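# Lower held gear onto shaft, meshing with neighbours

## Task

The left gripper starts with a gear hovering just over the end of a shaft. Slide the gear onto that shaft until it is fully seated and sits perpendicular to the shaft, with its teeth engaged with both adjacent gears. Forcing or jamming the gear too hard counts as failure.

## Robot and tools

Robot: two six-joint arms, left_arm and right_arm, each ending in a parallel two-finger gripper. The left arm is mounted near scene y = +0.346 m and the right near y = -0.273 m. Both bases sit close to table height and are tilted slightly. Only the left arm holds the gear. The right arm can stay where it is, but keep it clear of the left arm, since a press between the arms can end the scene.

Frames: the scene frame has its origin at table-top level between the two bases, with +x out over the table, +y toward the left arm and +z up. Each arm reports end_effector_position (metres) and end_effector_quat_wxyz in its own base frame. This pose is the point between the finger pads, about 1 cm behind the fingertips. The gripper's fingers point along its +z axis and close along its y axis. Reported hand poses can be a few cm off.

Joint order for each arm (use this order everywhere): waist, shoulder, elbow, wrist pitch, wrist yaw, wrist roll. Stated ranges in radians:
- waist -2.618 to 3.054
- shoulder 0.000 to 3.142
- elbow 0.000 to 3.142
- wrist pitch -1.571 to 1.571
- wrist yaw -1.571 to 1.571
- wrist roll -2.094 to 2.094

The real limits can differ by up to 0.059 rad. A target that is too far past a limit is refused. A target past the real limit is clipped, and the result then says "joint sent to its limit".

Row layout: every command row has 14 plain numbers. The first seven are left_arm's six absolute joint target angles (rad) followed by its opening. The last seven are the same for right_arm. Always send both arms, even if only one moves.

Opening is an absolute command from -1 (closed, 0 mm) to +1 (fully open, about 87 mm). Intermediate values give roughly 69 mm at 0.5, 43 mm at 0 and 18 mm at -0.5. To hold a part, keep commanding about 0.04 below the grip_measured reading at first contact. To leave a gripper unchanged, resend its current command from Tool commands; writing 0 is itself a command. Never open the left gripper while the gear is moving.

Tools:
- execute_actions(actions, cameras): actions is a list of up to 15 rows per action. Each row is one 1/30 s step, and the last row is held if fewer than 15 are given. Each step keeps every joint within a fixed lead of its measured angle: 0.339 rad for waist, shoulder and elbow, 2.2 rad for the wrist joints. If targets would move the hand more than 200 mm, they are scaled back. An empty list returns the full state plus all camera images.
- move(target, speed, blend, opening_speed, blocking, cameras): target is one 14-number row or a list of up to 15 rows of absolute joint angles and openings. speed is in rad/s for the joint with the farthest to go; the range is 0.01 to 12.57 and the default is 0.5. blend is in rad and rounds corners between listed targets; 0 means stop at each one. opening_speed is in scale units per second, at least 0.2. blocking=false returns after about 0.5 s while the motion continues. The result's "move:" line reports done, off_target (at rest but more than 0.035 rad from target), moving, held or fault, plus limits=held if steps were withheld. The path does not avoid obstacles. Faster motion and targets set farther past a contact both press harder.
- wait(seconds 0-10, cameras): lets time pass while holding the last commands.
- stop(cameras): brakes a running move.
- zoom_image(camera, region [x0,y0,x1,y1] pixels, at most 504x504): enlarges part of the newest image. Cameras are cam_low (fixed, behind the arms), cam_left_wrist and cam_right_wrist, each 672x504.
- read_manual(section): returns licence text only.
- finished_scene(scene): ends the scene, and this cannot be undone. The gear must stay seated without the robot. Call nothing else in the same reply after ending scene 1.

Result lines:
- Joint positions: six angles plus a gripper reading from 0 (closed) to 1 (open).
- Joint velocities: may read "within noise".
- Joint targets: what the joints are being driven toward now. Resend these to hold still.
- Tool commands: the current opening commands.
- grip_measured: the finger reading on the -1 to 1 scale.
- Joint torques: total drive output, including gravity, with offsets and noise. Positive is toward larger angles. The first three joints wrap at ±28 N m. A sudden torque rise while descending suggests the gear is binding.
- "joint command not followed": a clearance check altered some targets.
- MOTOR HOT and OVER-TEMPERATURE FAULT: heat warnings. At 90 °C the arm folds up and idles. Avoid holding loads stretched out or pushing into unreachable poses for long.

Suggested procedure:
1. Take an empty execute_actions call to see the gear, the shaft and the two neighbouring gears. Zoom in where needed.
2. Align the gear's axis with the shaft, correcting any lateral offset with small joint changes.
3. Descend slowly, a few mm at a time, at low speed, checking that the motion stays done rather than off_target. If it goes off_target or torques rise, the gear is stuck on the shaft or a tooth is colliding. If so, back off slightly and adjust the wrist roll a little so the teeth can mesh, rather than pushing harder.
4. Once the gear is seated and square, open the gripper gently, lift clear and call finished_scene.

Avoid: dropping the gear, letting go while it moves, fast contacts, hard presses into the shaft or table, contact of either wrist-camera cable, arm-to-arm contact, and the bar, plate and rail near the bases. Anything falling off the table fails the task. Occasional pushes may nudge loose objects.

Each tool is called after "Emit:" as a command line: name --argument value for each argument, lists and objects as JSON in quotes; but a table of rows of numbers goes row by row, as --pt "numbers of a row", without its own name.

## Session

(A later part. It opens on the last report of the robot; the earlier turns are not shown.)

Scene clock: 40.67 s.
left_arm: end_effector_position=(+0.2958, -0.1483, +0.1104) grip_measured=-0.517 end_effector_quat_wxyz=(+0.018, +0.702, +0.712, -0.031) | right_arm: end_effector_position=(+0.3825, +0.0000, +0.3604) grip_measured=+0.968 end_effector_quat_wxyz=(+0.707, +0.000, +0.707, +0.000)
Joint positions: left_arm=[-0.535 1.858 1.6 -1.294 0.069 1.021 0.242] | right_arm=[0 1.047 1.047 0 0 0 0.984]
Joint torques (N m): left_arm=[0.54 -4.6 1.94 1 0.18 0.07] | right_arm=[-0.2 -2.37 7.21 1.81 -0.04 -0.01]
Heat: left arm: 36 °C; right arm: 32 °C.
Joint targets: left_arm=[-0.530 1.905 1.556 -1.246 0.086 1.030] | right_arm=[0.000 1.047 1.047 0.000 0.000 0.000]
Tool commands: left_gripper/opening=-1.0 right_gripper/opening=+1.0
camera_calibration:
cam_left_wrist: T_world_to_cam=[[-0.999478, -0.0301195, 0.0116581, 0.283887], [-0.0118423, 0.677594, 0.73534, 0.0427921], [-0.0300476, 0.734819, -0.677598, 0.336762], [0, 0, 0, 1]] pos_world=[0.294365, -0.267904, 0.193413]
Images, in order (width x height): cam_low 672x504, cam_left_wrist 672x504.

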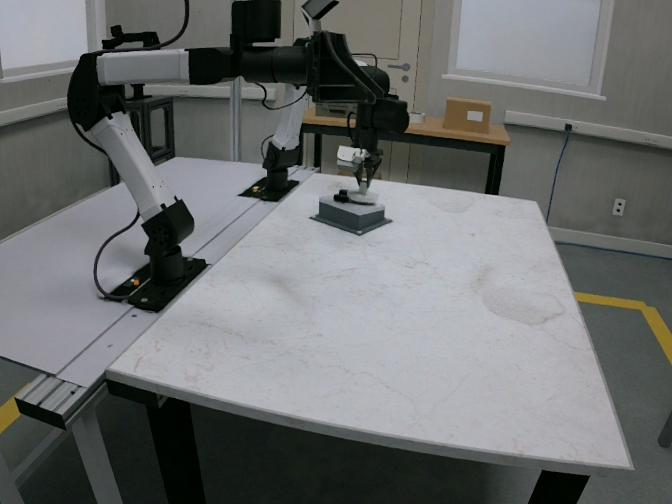

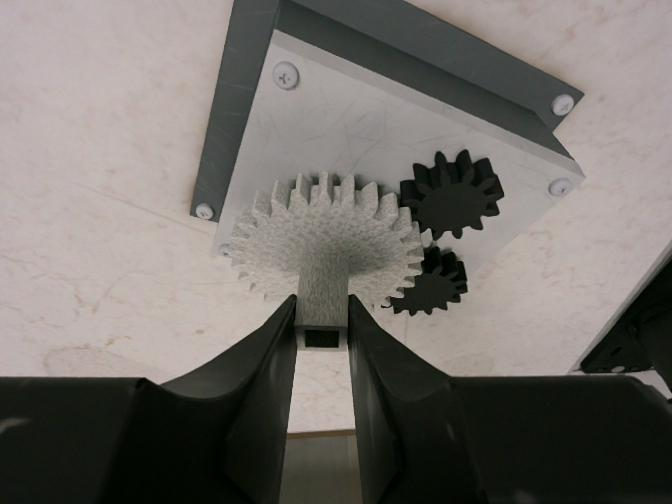

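Emit:
move --pt "-0.530 1.880 1.612 -1.302 0.086 1.025 -1 0 1.047 1.047 0 0 0 1" --pt "-0.530 1.880 1.612 -1.302 0.086 1.025 -0.4 0 1.047 1.047 0 0 0 1" --speed 0.1 --opening_speed 1.0 --cameras '["cam_left_wrist","cam_low"]'

Emit:
zoom_image --camera "cam_left_wrist" --region '[210, 140, 510, 360]'

Emit:
zoom_image --camera "cam_low" --region '[300, 160, 400, 245]'

Scene clock: 42.60 s.
left_arm: end_effector_position=(+0.2948, -0.1492, +0.1104) grip_measured=-0.400 end_effector_quat_wxyz=(+0.016, +0.702, +0.712, -0.035) | right_arm: end_effector_position=(+0.3825, +0.0000, +0.3604) grip_measured=+0.968 end_effector_quat_wxyz=(+0.707, +0.000, +0.707, +0.000)
Joint positions: left_arm=[-0.535 1.862 1.606 -1.301 0.076 1.021 0.3] | right_arm=[0 1.047 1.047 0 0 0 0.984]
Joint torques (N m): left_arm=[0.58 -7.02 5.9 0.52 0.12 0.02] | right_arm=[-0.2 -2.37 7.2 1.81 -0.04 0]
Heat: left arm: 37 °C; right arm: 32 °C.
Joint targets: left_arm=[-0.530 1.880 1.612 -1.302 0.086 1.025] | right_arm=[0.000 1.047 1.047 0.000 0.000 0.000]
move: done
camera_calibration:
cam_left_wrist: T_world_to_cam=[[-0.999338, -0.0299025, 0.0207405, 0.28192], [-0.00512603, 0.679914, 0.733274, 0.0420112], [-0.0360285, 0.732682, -0.679617, 0.338989], [0, 0, 0, 1]] pos_world=[0.294161, -0.268505, 0.19373]
Images, in order (width x height): cam_low 672x504, cam_left_wrist 672x504.

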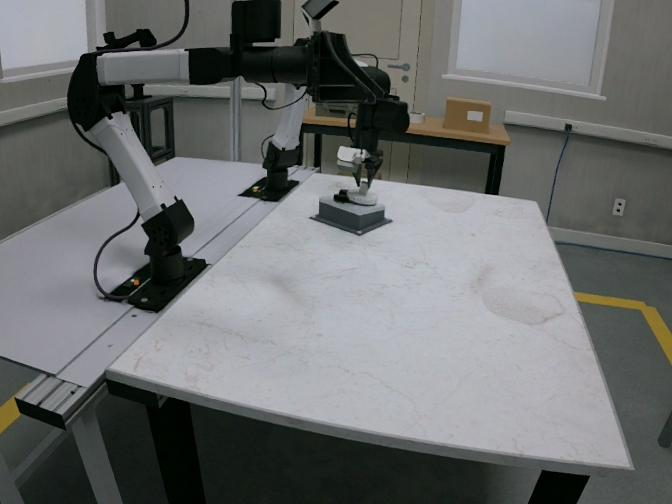

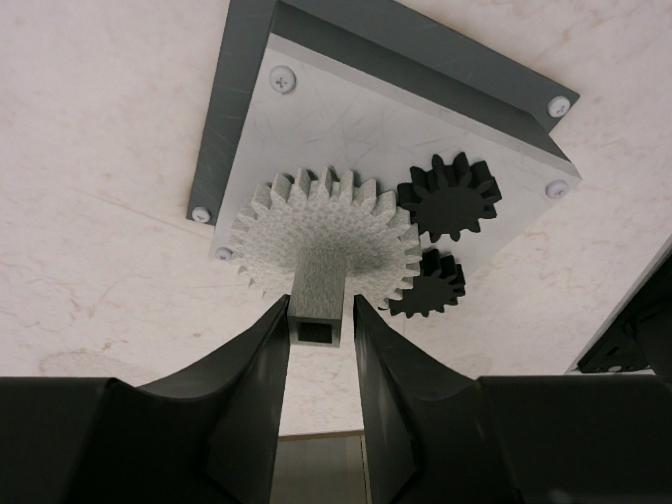

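Scaled by 1.680 from the camera's 672x504 image, which has a finer 960x720 frame.

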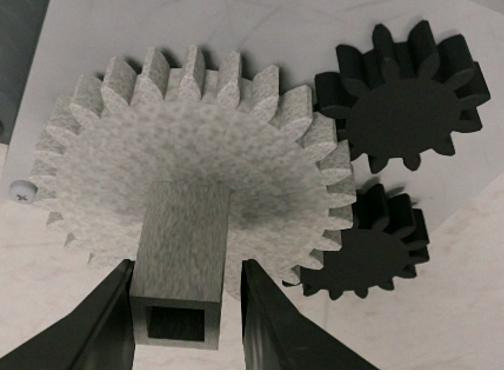

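Scaled by 5.040 from the camera's 672x504 image, which has a finer 960x720 frame.

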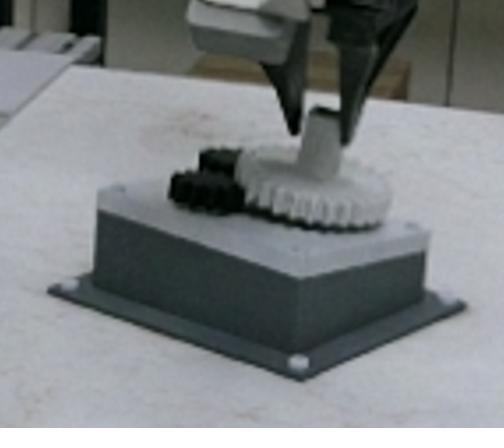

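Emit:
move --pt "-0.530 1.880 1.612 -1.302 0.086 1.025 -0.7 0 1.047 1.047 0 0 0 1" --speed 0.1 --opening_speed 0.6 --cameras '["cam_left_wrist","cam_low"]'

Emit:
zoom_image --camera "cam_left_wrist" --region '[210, 140, 510, 360]'

Emit:
zoom_image --camera "cam_low" --region '[300, 160, 400, 245]'

Scene clock: 43.83 s.
left_arm: end_effector_position=(+0.2959, -0.1501, +0.1103) grip_measured=-0.508 end_effector_quat_wxyz=(+0.019, +0.702, +0.712, -0.035) | right_arm: end_effector_position=(+0.3825, +0.0000, +0.3604) grip_measured=+0.968 end_effector_quat_wxyz=(+0.707, +0.000, +0.707, +0.000)
Joint positions: left_arm=[-0.535 1.862 1.606 -1.296 0.078 1.021 0.246] | right_arm=[0 1.047 1.047 0 0 0 0.984]
Joint torques (N m): left_arm=[0.55 -7.04 5.91 0.48 0.11 0.01] | right_arm=[-0.2 -2.36 7.23 1.81 -0.04 -0.01]
Heat: left arm: 37 °C; right arm: 32 °C.
Joint targets: left_arm=[-0.530 1.880 1.612 -1.302 0.086 1.025] | right_arm=[0.000 1.047 1.047 0.000 0.000 0.000]
move: done
camera_calibration:
cam_left_wrist: T_world_to_cam=[[-0.999411, -0.0298305, 0.0169687, 0.283368], [-0.00798031, 0.682888, 0.73048, 0.0443186], [-0.0333783, 0.729914, -0.682723, 0.3388], [0, 0, 0, 1]] pos_world=[0.294863, -0.269107, 0.194125]
Images, in order (width x height): cam_low 672x504, cam_left_wrist 672x504.

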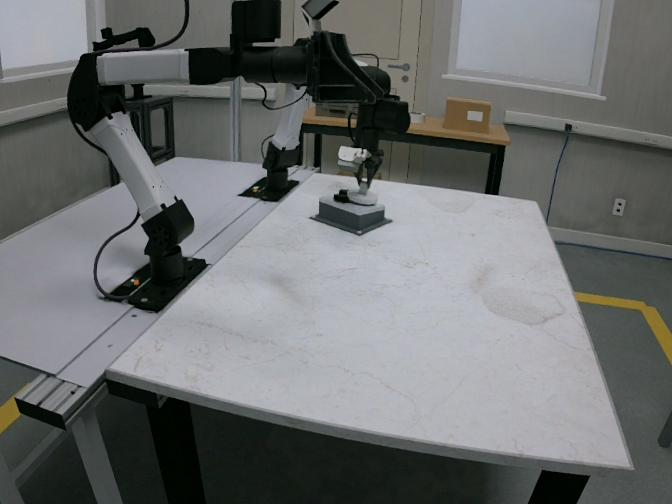

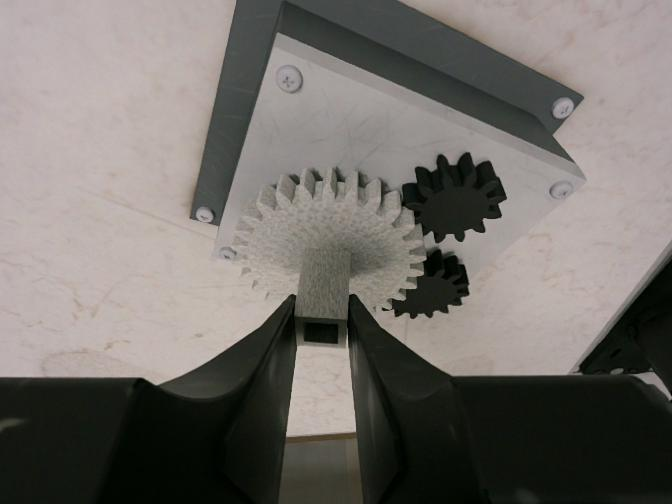

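Scaled by 1.680 from the camera's 672x504 image, which has a finer 960x720 frame.

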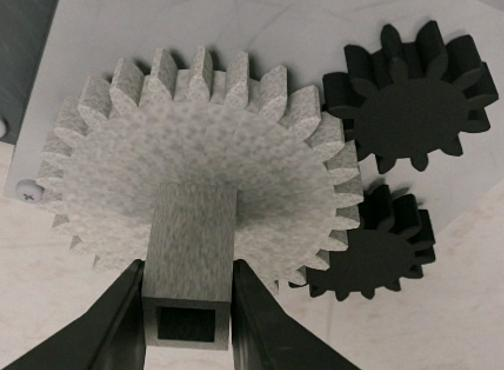

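Scaled by 5.040 from the camera's 672x504 image, which has a finer 960x720 frame.

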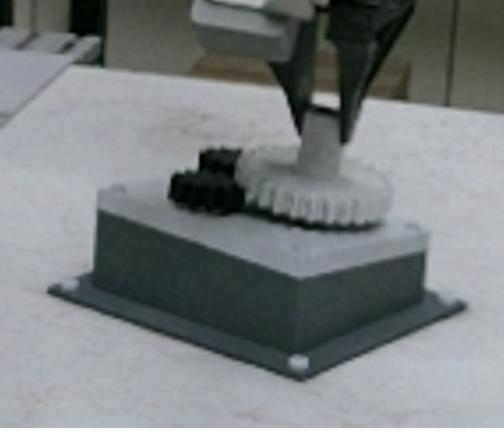

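Emit:
move --pt "-0.530 1.880 1.612 -1.302 0.086 1.025 -1 0 1.047 1.047 0 0 0 1" --pt "-0.530 1.881 1.641 -1.333 0.086 1.025 -1 0 1.047 1.047 0 0 0 1" --speed 0.12 --opening_speed 2 --cameras '["cam_left_wrist","cam_low"]'

Emit:
zoom_image --camera "cam_left_wrist" --region '[210, 140, 510, 360]'

Emit:
zoom_image --camera "cam_low" --region '[300, 160, 400, 245]'

Scene clock: 45.47 s.
left_arm: end_effector_position=(+0.2954, -0.1500, +0.1140) grip_measured=-0.509 end_effector_quat_wxyz=(+0.018, +0.702, +0.712, -0.036) | right_arm: end_effector_position=(+0.3825, +0.0000, +0.3604) grip_measured=+0.968 end_effector_quat_wxyz=(+0.707, +0.000, +0.707, +0.000)
Joint positions: left_arm=[-0.535 1.862 1.621 -1.312 0.079 1.021 0.245] | right_arm=[0 1.047 1.047 0 0 0 0.984]
Joint torques (N m): left_arm=[0.57 -6.95 7.05 0.33 0.1 0.01] | right_arm=[-0.2 -2.37 7.21 1.81 -0.04 -0.01]
Motor temperatures (°C): left_arm=[25 37 33 25 22 24 26] | right_arm=[22 30 32 31 25 22 25]
Heat: left arm: 37 °C; right arm: 32 °C.
Joint targets: left_arm=[-0.530 1.881 1.641 -1.333 0.086 1.025] | right_arm=[0.000 1.047 1.047 0.000 0.000 0.000]
move: done
camera_calibration:
cam_left_wrist: T_world_to_cam=[[-0.99937, -0.0297939, 0.019305, 0.282544], [-0.00624746, 0.682886, 0.730498, 0.0411006], [-0.0349475, 0.729917, -0.682642, 0.341625], [0, 0, 0, 1]] pos_world=[0.294562, -0.269007, 0.197729]
Images, in order (width x height): cam_low 672x504, cam_left_wrist 672x504.

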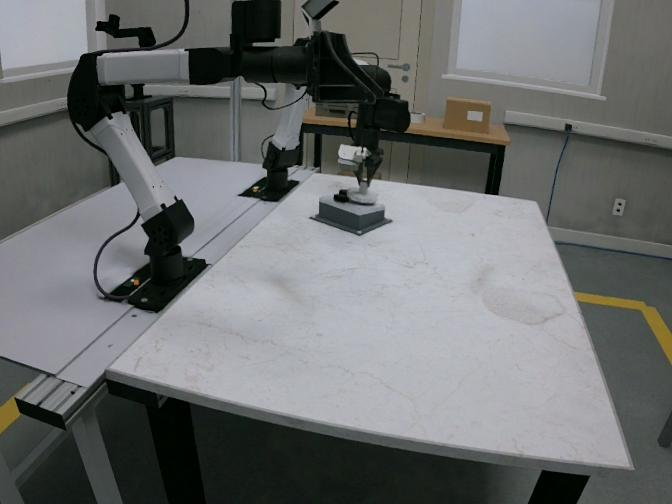

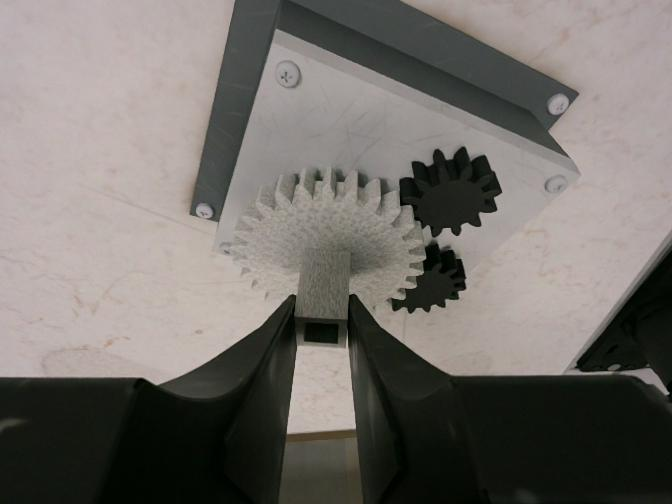

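Scaled by 1.680 from the camera's 672x504 image, which has a finer 960x720 frame.

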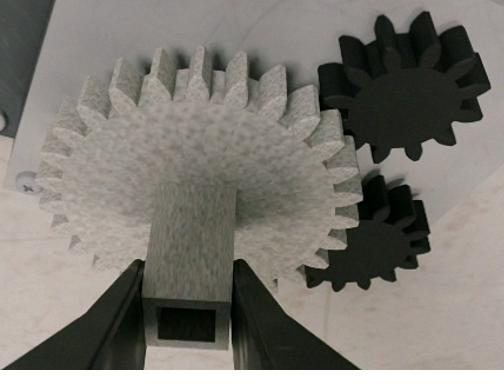

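Scaled by 5.040 from the camera's 672x504 image, which has a finer 960x720 frame.

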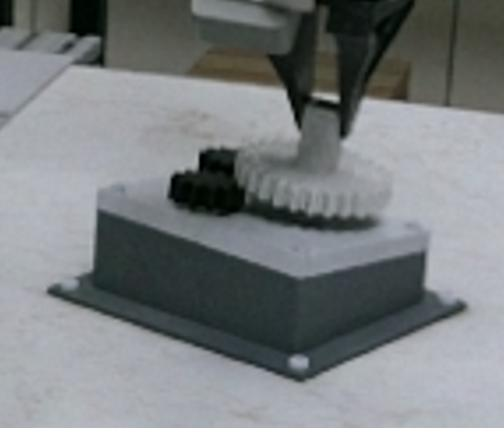

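Emit:
zoom_image --camera "cam_left_wrist" --region '[390, 130, 510, 330]'

Emit:
zoom_image --camera "cam_left_wrist" --region '[220, 150, 440, 330]'

Scaled by 2.520 from the camera's 672x504 image, which has a finer 960x720 frame.

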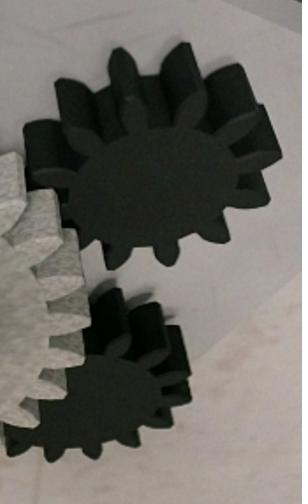

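Scaled by 2.291 from the camera's 672x504 image, which has a finer 960x720 frame.

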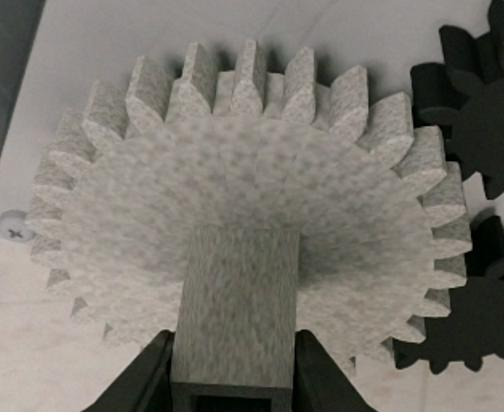

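Emit:
move --pt "-0.530 1.884 1.650 -1.335 0.064 0.990 -1 0 1.047 1.047 0 0 0 1" --pt "-0.530 1.886 1.580 -1.272 0.064 0.990 -1 0 1.047 1.047 0 0 0 1" --speed 0.12

Scene clock: 48.10 s.
left_arm: end_effector_position=(+0.2967, -0.1489, +0.1097) grip_measured=-0.508 end_effector_quat_wxyz=(+0.017, +0.694, +0.719, -0.030) | right_arm: end_effector_position=(+0.3825, +0.0000, +0.3604) grip_measured=+0.968 end_effector_quat_wxyz=(+0.707, +0.000, +0.707, +0.000)
Joint positions: left_arm=[-0.535 1.866 1.608 -1.294 0.067 0.999 0.246] | right_arm=[0 1.047 1.047 0 0 0 0.984]
Joint torques (N m): left_arm=[0.57 -6.93 3.21 0.75 -0.01 -0.14] | right_arm=[-0.2 -2.37 7.21 1.81 -0.03 -0.01]
Heat: left arm: 37 °C; right arm: 32 °C.
Joint targets: left_arm=[-0.530 1.886 1.580 -1.272 0.064 0.990] | right_arm=[0.000 1.047 1.047 0.000 0.000 0.000]
move: done

Emit:
wait --seconds 0 --cameras '["cam_left_wrist","cam_low"]'

Emit:
zoom_image --camera "cam_left_wrist" --region '[220, 150, 440, 330]'

Emit:
zoom_image --camera "cam_left_wrist" --region '[380, 130, 500, 330]'

Emit:
zoom_image --camera "cam_low" --region '[300, 160, 400, 245]'

Scene clock: 48.27 s.
left_arm: end_effector_position=(+0.2967, -0.1489, +0.1097) grip_measured=-0.508 end_effector_quat_wxyz=(+0.017, +0.694, +0.719, -0.030) | right_arm: end_effector_position=(+0.3825, +0.0000, +0.3604) grip_measured=+0.968 end_effector_quat_wxyz=(+0.707, +0.000, +0.707, +0.000)
Joint positions: left_arm=[-0.535 1.866 1.608 -1.294 0.067 0.999 0.246] | right_arm=[0 1.047 1.047 0 0 0 0.984]
Joint torques (N m): left_arm=[0.57 -6.94 3.21 0.75 0 -0.14] | right_arm=[-0.2 -2.37 7.23 1.81 -0.03 -0.01]
Heat: left arm: 37 °C; right arm: 32 °C.
Joint targets: left_arm=[-0.530 1.886 1.580 -1.272 0.064 0.990] | right_arm=[0.000 1.047 1.047 0.000 0.000 0.000]
Tool commands: left_gripper/opening=-1.0 right_gripper/opening=+1.0
camera_calibration:
cam_left_wrist: T_world_to_cam=[[-0.998584, -0.0514798, 0.0133896, 0.281143], [-0.0249192, 0.675132, 0.737276, 0.0471451], [-0.0469946, 0.735898, -0.675459, 0.341602], [0, 0, 0, 1]] pos_world=[0.297973, -0.26874, 0.192215]
Images, in order (width x height): cam_low 672x504, cam_left_wrist 672x504.

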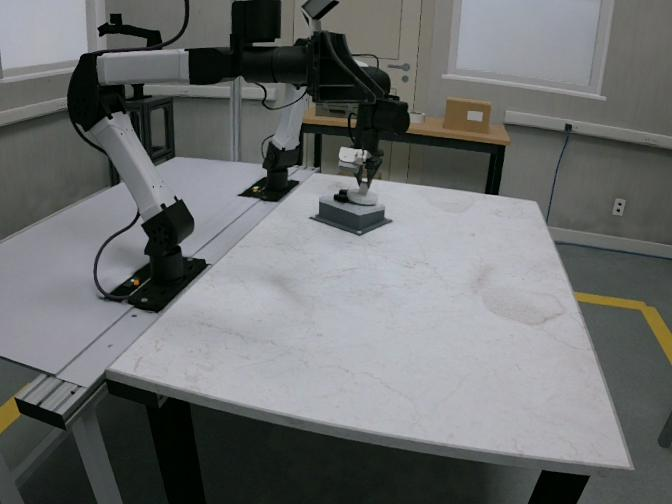

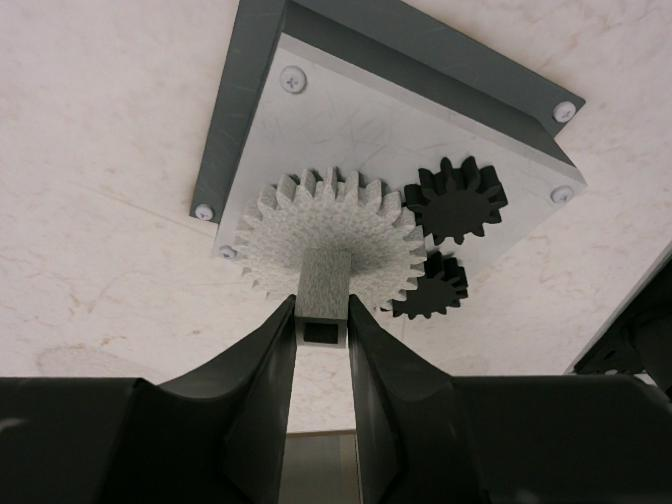

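Scaled by 2.291 from the camera's 672x504 image, which has a finer 960x720 frame.

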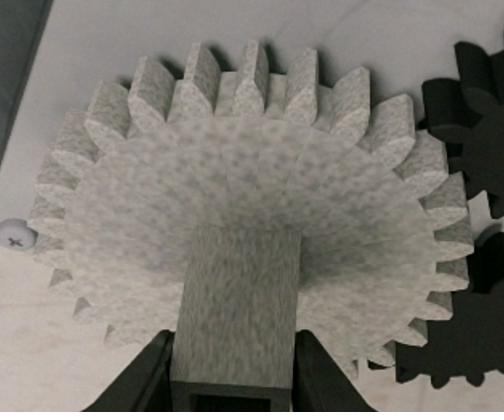

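Scaled by 2.520 from the camera's 672x504 image, which has a finer 960x720 frame.

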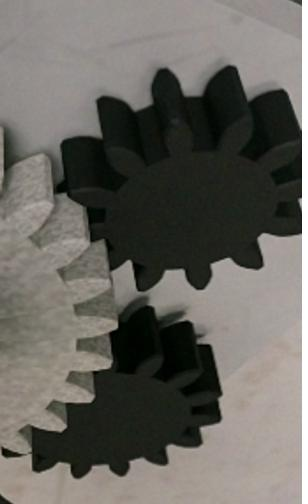

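Scaled by 5.040 from the camera's 672x504 image, which has a finer 960x720 frame.

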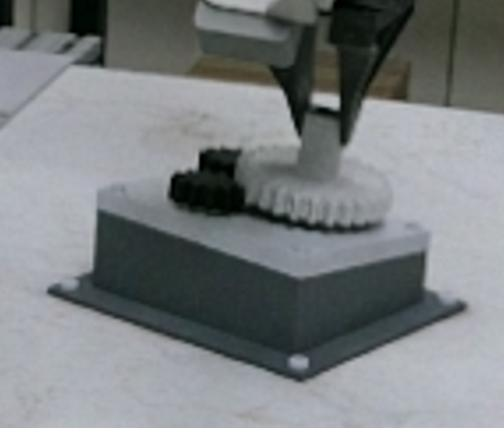

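Emit:
move --pt "-0.530 1.885 1.635 -1.320 0.064 0.990 -1 0 1.047 1.047 0 0 0 1" --pt "-0.554 1.811 1.577 -1.255 0.043 0.978 -1 0 1.047 1.047 0 0 0 1" --speed 0.12 --blend 0.01 --cameras '["cam_left_wrist","cam_low"]'

Emit:
zoom_image --camera "cam_left_wrist" --region '[220, 150, 440, 330]'

Emit:
zoom_image --camera "cam_low" --region '[300, 160, 400, 245]'

Scene clock: 50.20 s.
left_arm: end_effector_position=(+0.2954, -0.1507, +0.1116) grip_measured=-0.509 end_effector_quat_wxyz=(+0.026, +0.694, +0.719, -0.023) | right_arm: end_effector_position=(+0.3825, +0.0000, +0.3604) grip_measured=+0.968 end_effector_quat_wxyz=(+0.707, +0.000, +0.707, +0.000)
Joint positions: left_arm=[-0.547 1.844 1.587 -1.274 0.056 0.987 0.245] | right_arm=[0 1.047 1.047 0 0 0 0.984]
Joint torques (N m): left_arm=[-0.64 -11.04 4.64 0.76 -0.12 -0.16] | right_arm=[-0.2 -2.37 7.21 1.8 -0.04 -0.01]
Heat: left arm: 37 °C; right arm: 32 °C.
Joint targets: left_arm=[-0.554 1.811 1.577 -1.255 0.043 0.978] | right_arm=[0.000 1.047 1.047 0.000 0.000 0.000]
move: done
camera_calibration:
cam_left_wrist: T_world_to_cam=[[-0.998571, -0.0524745, -0.0101132, 0.282243], [-0.0430067, 0.676759, 0.734948, 0.0527098], [-0.0317218, 0.734332, -0.678049, 0.339739], [0, 0, 0, 1]] pos_world=[0.294883, -0.270343, 0.194475]
Images, in order (width x height): cam_low 672x504, cam_left_wrist 672x504.

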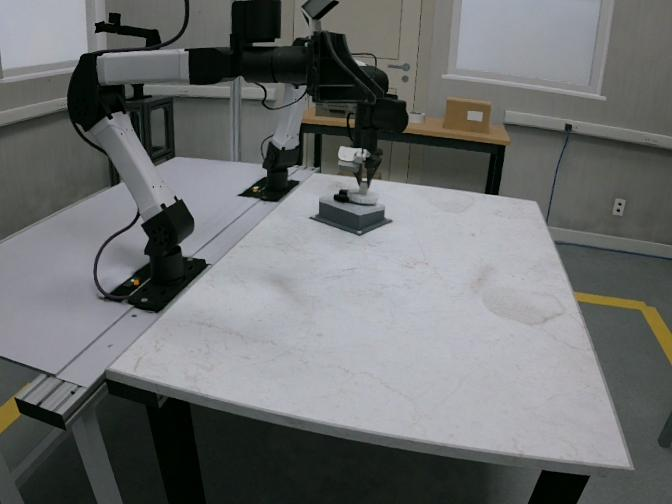

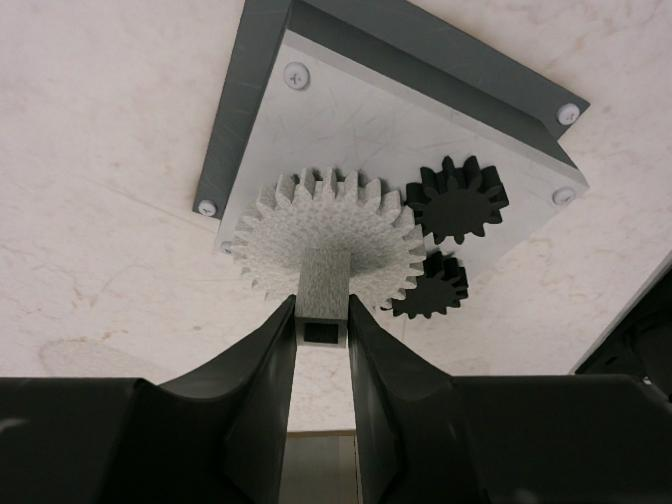

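Scaled by 2.291 from the camera's 672x504 image, which has a finer 960x720 frame.

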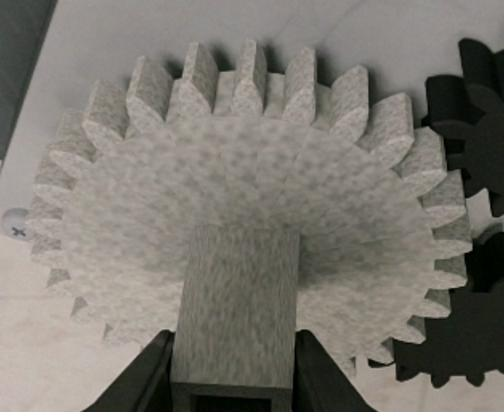

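Scaled by 5.040 from the camera's 672x504 image, which has a finer 960x720 frame.

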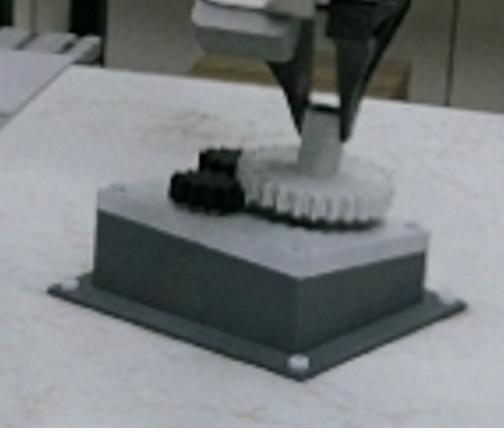

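Emit:
move --pt "-0.552 1.862 1.553 -1.243 0.046 0.978 -1 0 1.047 1.047 0 0 0 1" --pt "-0.550 1.867 1.553 -1.240 0.046 0.955 -1 0 1.047 1.047 0 0 0 1" --pt "-0.550 1.867 1.551 -1.240 0.046 1.010 -1 0 1.047 1.047 0 0 0 1" --speed 0.1

Scene clock: 53.87 s.
left_arm: end_effector_position=(+0.2970, -0.1491, +0.1102) grip_measured=-0.507 end_effector_quat_wxyz=(+0.025, +0.697, +0.716, -0.017) | right_arm: end_effector_position=(+0.3825, +0.0000, +0.3604) grip_measured=+0.968 end_effector_quat_wxyz=(+0.707, +0.000, +0.707, +0.000)
Joint positions: left_arm=[-0.547 1.844 1.581 -1.266 0.045 0.997 0.247] | right_arm=[0 1.047 1.047 0 0 0 0.984]
Joint torques (N m): left_arm=[-0.25 -6.5 3.11 0.83 0.02 0.11] | right_arm=[-0.18 -2.39 7.23 1.81 -0.03 -0.01]
Heat: left arm: 37 °C; right arm: 33 °C.
Joint targets: left_arm=[-0.550 1.867 1.551 -1.240 0.046 1.010] | right_arm=[0.000 1.047 1.047 0.000 0.000 0.000]
move: done

Emit:
wait --seconds 0 --cameras '["cam_left_wrist","cam_low"]'

Emit:
zoom_image --camera "cam_left_wrist" --region '[385, 145, 515, 335]'

Emit:
zoom_image --camera "cam_left_wrist" --region '[220, 150, 440, 330]'

Emit:
zoom_image --camera "cam_low" --region '[320, 175, 390, 225]'

Scene clock: 54.03 s.
left_arm: end_effector_position=(+0.2971, -0.1491, +0.1102) grip_measured=-0.507 end_effector_quat_wxyz=(+0.025, +0.698, +0.716, -0.017) | right_arm: end_effector_position=(+0.3825, +0.0000, +0.3604) grip_measured=+0.968 end_effector_quat_wxyz=(+0.707, +0.000, +0.707, +0.000)
Joint positions: left_arm=[-0.547 1.844 1.581 -1.266 0.045 0.997 0.247] | right_arm=[0 1.047 1.047 0 0 0 0.984]
Joint torques (N m): left_arm=[-0.27 -6.53 3.11 0.83 0.01 0.1] | right_arm=[-0.2 -2.37 7.21 1.81 -0.04 -0.01]
Heat: left arm: 37 °C; right arm: 33 °C.
Joint targets: left_arm=[-0.550 1.867 1.551 -1.240 0.046 1.010] | right_arm=[0.000 1.047 1.047 0.000 0.000 0.000]
Tool commands: left_gripper/opening=-1.0 right_gripper/opening=+1.0
camera_calibration:
cam_left_wrist: T_world_to_cam=[[-0.998934, -0.0425385, -0.0179146, 0.286342], [-0.0418374, 0.670531, 0.7407, 0.050868], [-0.0194959, 0.740661, -0.671597, 0.334288], [0, 0, 0, 1]] pos_world=[0.294682, -0.269522, 0.191958]
Images, in order (width x height): cam_low 672x504, cam_left_wrist 672x504.

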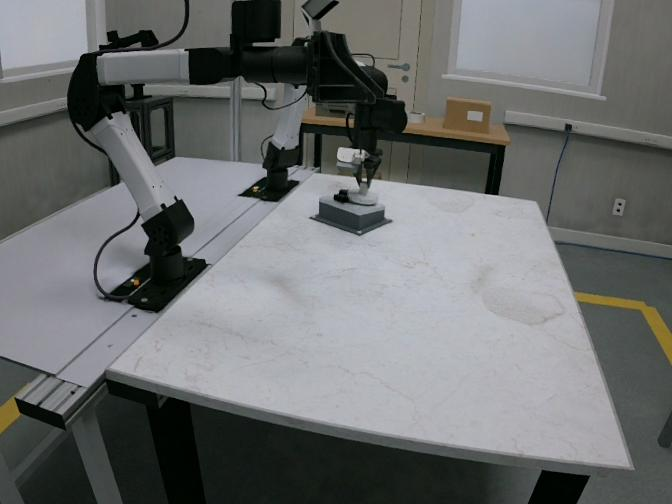

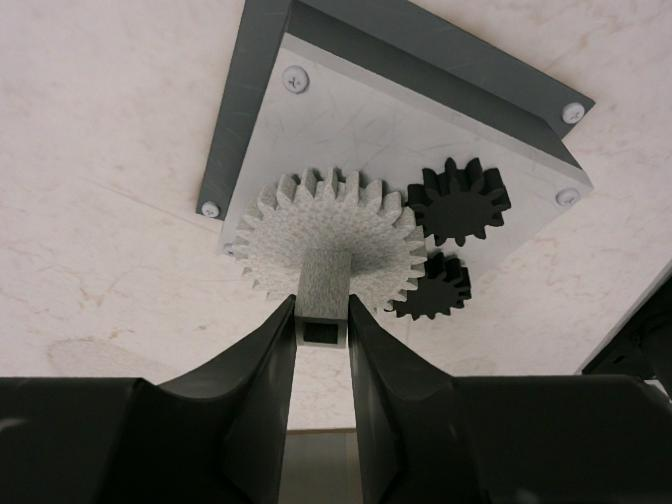

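Scaled by 2.653 from the camera's 672x504 image, which has a finer 960x720 frame.

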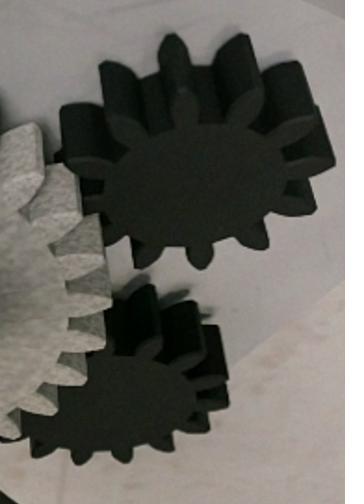

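Scaled by 2.291 from the camera's 672x504 image, which has a finer 960x720 frame.

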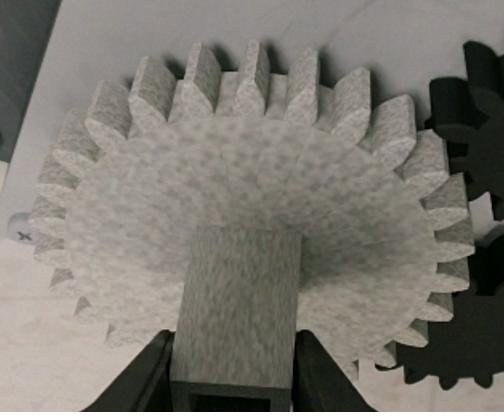

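Scaled by 7.200 from the camera's 672x504 image, which has a finer 960x720 frame.

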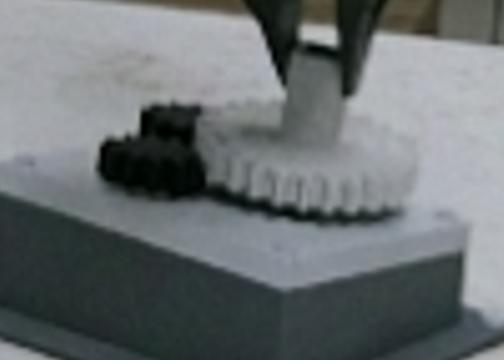

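Emit:
move --pt "-0.550 1.870 1.556 -1.236 0.050 0.930 -1 0 1.047 1.047 0 0 0 1" --pt "-0.551 1.868 1.540 -1.234 0.050 1.030 -1 0 1.047 1.047 0 0 0 1" --pt "-0.550 1.870 1.540 -1.232 0.050 0.970 -1 0 1.047 1.047 0 0 0 1" --speed 0.12 --blend 0.003 --cameras '["cam_left_wrist"]'

Emit:
zoom_image --camera "cam_left_wrist" --region '[385, 145, 515, 335]'

Emit:
zoom_image --camera "cam_left_wrist" --region '[220, 150, 440, 330]'

Scene clock: 57.27 s.
left_arm: end_effector_position=(+0.2966, -0.1494, +0.1095) grip_measured=-0.505 end_effector_quat_wxyz=(+0.026, +0.693, +0.720, -0.018) | right_arm: end_effector_position=(+0.3825, +0.0000, +0.3604) grip_measured=+0.968 end_effector_quat_wxyz=(+0.707, +0.000, +0.707, +0.000)
Joint positions: left_arm=[-0.547 1.844 1.578 -1.263 0.046 0.984 0.247] | right_arm=[0 1.047 1.047 0 0 0 0.984]
Joint torques (N m): left_arm=[-0.27 -6.27 2.43 0.89 0.05 -0.19] | right_arm=[-0.2 -2.39 7.21 1.81 -0.04 -0.01]
Heat: left arm: 37 °C; right arm: 33 °C.
Joint targets: left_arm=[-0.550 1.870 1.540 -1.232 0.050 0.970] | right_arm=[0.000 1.047 1.047 0.000 0.000 0.000]
move: off_target (left_arm); left_arm: the elbow is farthest, 0.038 rad from its target
camera_calibration:
cam_left_wrist: T_world_to_cam=[[-0.998307, -0.0555153, -0.0173272, 0.283735], [-0.0501472, 0.67084, 0.739905, 0.0540642], [-0.0294523, 0.739522, -0.672488, 0.336877], [0, 0, 0, 1]] pos_world=[0.295888, -0.269645, 0.19146]
Images, in order (width x height): cam_left_wrist 672x504.

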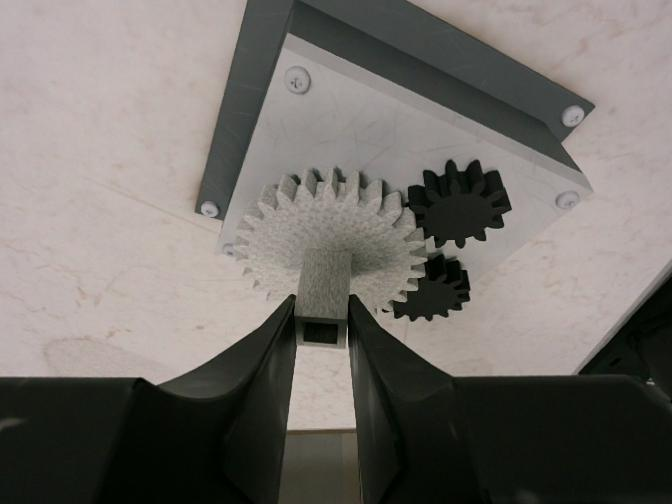

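Scaled by 2.653 from the camera's 672x504 image, which has a finer 960x720 frame.

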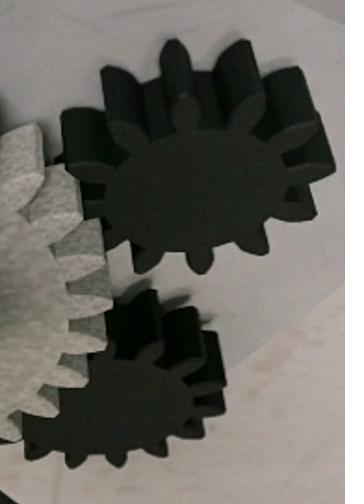

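Scaled by 2.291 from the camera's 672x504 image, which has a finer 960x720 frame.

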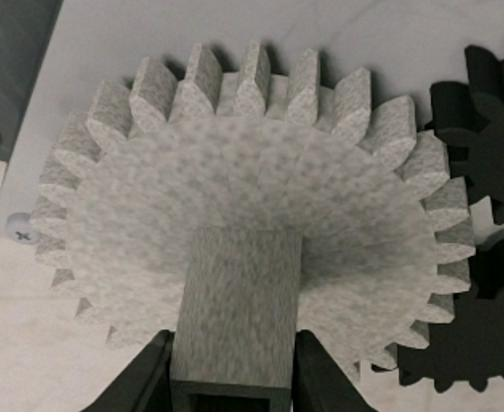

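Emit:
move --pt "-0.549 1.868 1.614 -1.301 0.050 0.939 -1 0 1.047 1.047 0 0 0 1" --pt "-0.549 1.872 1.548 -1.238 0.050 0.939 -1 0 1.047 1.047 0 0 0 1" --speed 0.12

Scene clock: 59.80 s.
left_arm: end_effector_position=(+0.2960, -0.1492, +0.1097) grip_measured=-0.506 end_effector_quat_wxyz=(+0.023, +0.680, +0.732, -0.017) | right_arm: end_effector_position=(+0.3825, +0.0000, +0.3604) grip_measured=+0.968 end_effector_quat_wxyz=(+0.707, +0.000, +0.707, +0.000)
Joint positions: left_arm=[-0.547 1.85 1.586 -1.268 0.042 0.949 0.247] | right_arm=[0 1.047 1.047 0 0 0 0.984]
Joint torques (N m): left_arm=[-0.16 -6.61 2.45 0.87 0.08 -0.15] | right_arm=[-0.2 -2.39 7.21 1.81 -0.04 -0.01]
Heat: left arm: 37 °C; right arm: 33 °C.
Joint targets: left_arm=[-0.549 1.872 1.548 -1.238 0.050 0.939] | right_arm=[0.000 1.047 1.047 0.000 0.000 0.000]
move: off_target (left_arm); left_arm: the elbow is farthest, 0.038 rad from its target

Emit:
move --pt "-0.548 1.868 1.600 -1.285 0.046 0.941 -0.3 0 1.047 1.047 0 0 0 1" --pt "-0.533 1.880 1.622 -1.308 0.087 1.016 -0.3 0 1.047 1.047 0 0 0 1" --speed 0.15 --opening_speed 1.5 --cameras '["cam_left_wrist","cam_low"]'

Emit:
zoom_image --camera "cam_left_wrist" --region '[220, 150, 510, 350]'

Emit:
zoom_image --camera "cam_low" --region '[320, 175, 390, 225]'

Scene clock: 62.20 s.
left_arm: end_effector_position=(+0.2948, -0.1520, +0.1096) grip_measured=-0.300 end_effector_quat_wxyz=(+0.020, +0.698, +0.715, -0.036) | right_arm: end_effector_position=(+0.3825, +0.0000, +0.3604) grip_measured=+0.968 end_effector_quat_wxyz=(+0.707, +0.000, +0.707, +0.000)
Joint positions: left_arm=[-0.54 1.861 1.602 -1.29 0.079 1.005 0.35] | right_arm=[0 1.047 1.047 0 0 0 0.984]
Joint torques (N m): left_arm=[0.75 -6.93 6.97 0.36 0.1 0.09] | right_arm=[-0.2 -2.37 7.21 1.81 -0.04 -0.01]
Heat: left arm: 37 °C; right arm: 33 °C.
Joint targets: left_arm=[-0.533 1.880 1.622 -1.308 0.087 1.016] | right_arm=[0.000 1.047 1.047 0.000 0.000 0.000]
move: done
camera_calibration:
cam_left_wrist: T_world_to_cam=[[-0.99905, -0.0403868, 0.0163417, 0.280584], [-0.0157419, 0.684369, 0.728966, 0.0487697], [-0.0406244, 0.728017, -0.684355, 0.341725], [0, 0, 0, 1]] pos_world=[0.294968, -0.270826, 0.193724]
Images, in order (width x height): cam_low 672x504, cam_left_wrist 672x504.

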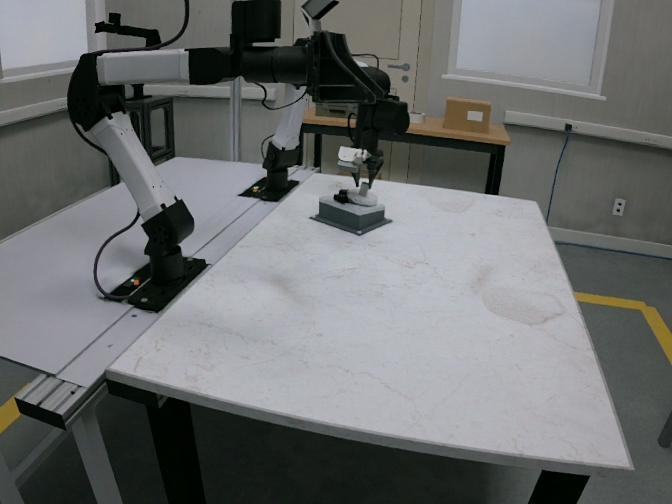

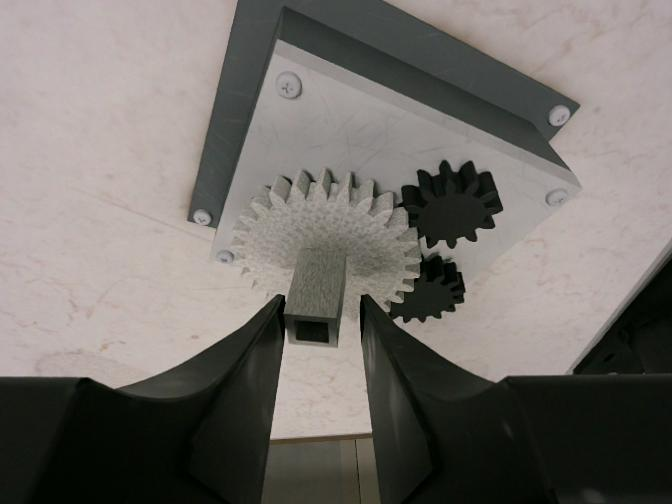

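Scaled by 1.738 from the camera's 672x504 image, which has a finer 960x720 frame.

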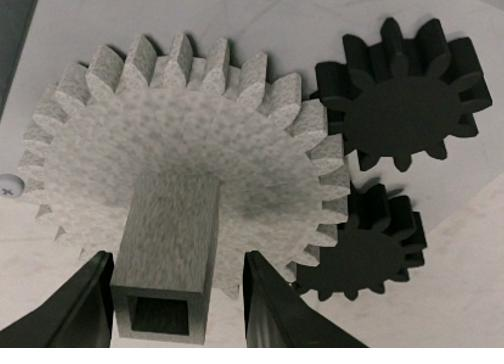

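Scaled by 7.200 from the camera's 672x504 image, which has a finer 960x720 frame.

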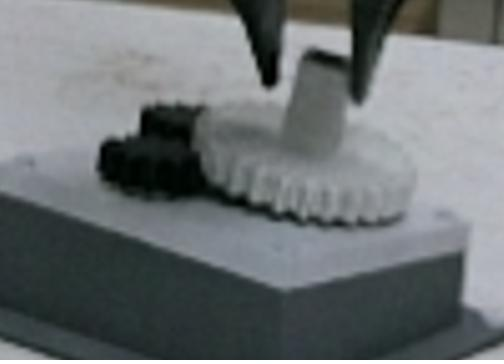

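Emit:
move --pt "-0.508 1.960 1.719 -1.404 0.119 1.045 -0.3 0 1.047 1.047 0 0 0 1" --pt "-0.508 1.960 1.719 -1.404 0.119 1.045 -1 0 1.047 1.047 0 0 0 1" --speed 0.15 --opening_speed 1.0 --cameras '["cam_left_wrist","cam_low"]'

Emit:
zoom_image --camera "cam_left_wrist" --region '[220, 150, 510, 350]'

Emit:
zoom_image --camera "cam_low" --region '[320, 175, 390, 225]'

Scene clock: 65.37 s.
left_arm: end_effector_position=(+0.2971, -0.1498, +0.1089) grip_measured=-0.517 end_effector_quat_wxyz=(-0.013, +0.697, +0.714, -0.061) | right_arm: end_effector_position=(+0.3825, +0.0000, +0.3604) grip_measured=+0.968 end_effector_quat_wxyz=(+0.707, +0.000, +0.707, +0.000)
Joint positions: left_arm=[-0.515 1.941 1.701 -1.387 0.112 1.035 0.242] | right_arm=[0 1.047 1.047 0 0 0 0.984]
Joint torques (N m): left_arm=[0.73 -7.49 6.74 0.22 0.11 0.09] | right_arm=[-0.18 -2.37 7.21 1.81 -0.04 -0.01]
Heat: left arm: 37 °C; right arm: 33 °C.
Joint targets: left_arm=[-0.508 1.960 1.719 -1.404 0.119 1.045] | right_arm=[0.000 1.047 1.047 0.000 0.000 0.000]
move: done
camera_calibration:
cam_left_wrist: T_world_to_cam=[[-0.994498, -0.0366614, 0.0981292, 0.273298], [0.0474225, 0.677708, 0.7338, 0.027548], [-0.0934051, 0.734417, -0.672241, 0.354929], [0, 0, 0, 1]] pos_world=[0.303641, -0.269316, 0.191564]
Images, in order (width x height): cam_low 672x504, cam_left_wrist 672x504.

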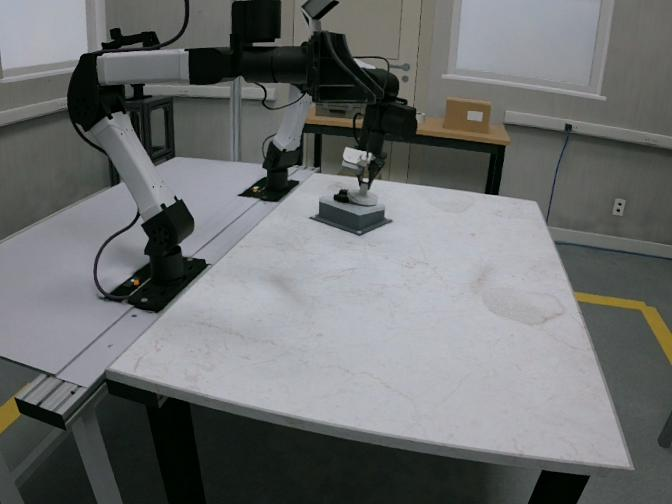

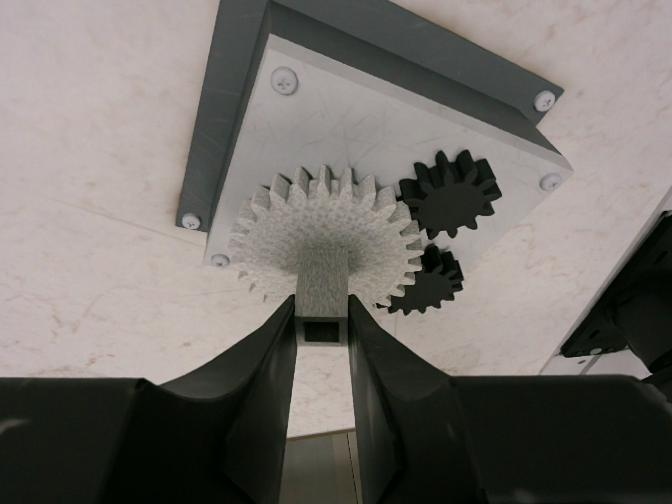

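Scaled by 1.738 from the camera's 672x504 image, which has a finer 960x720 frame.

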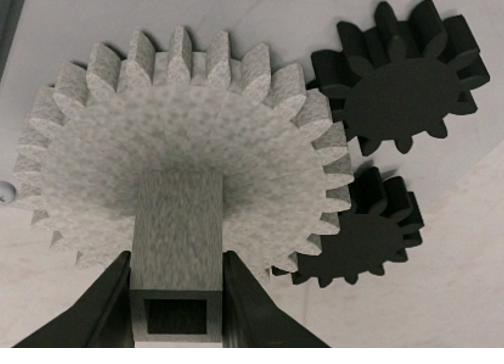

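Scaled by 7.200 from the camera's 672x504 image, which has a finer 960x720 frame.

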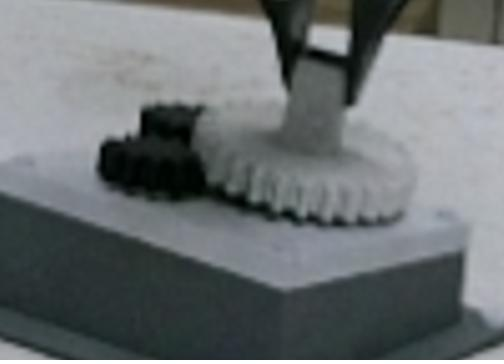

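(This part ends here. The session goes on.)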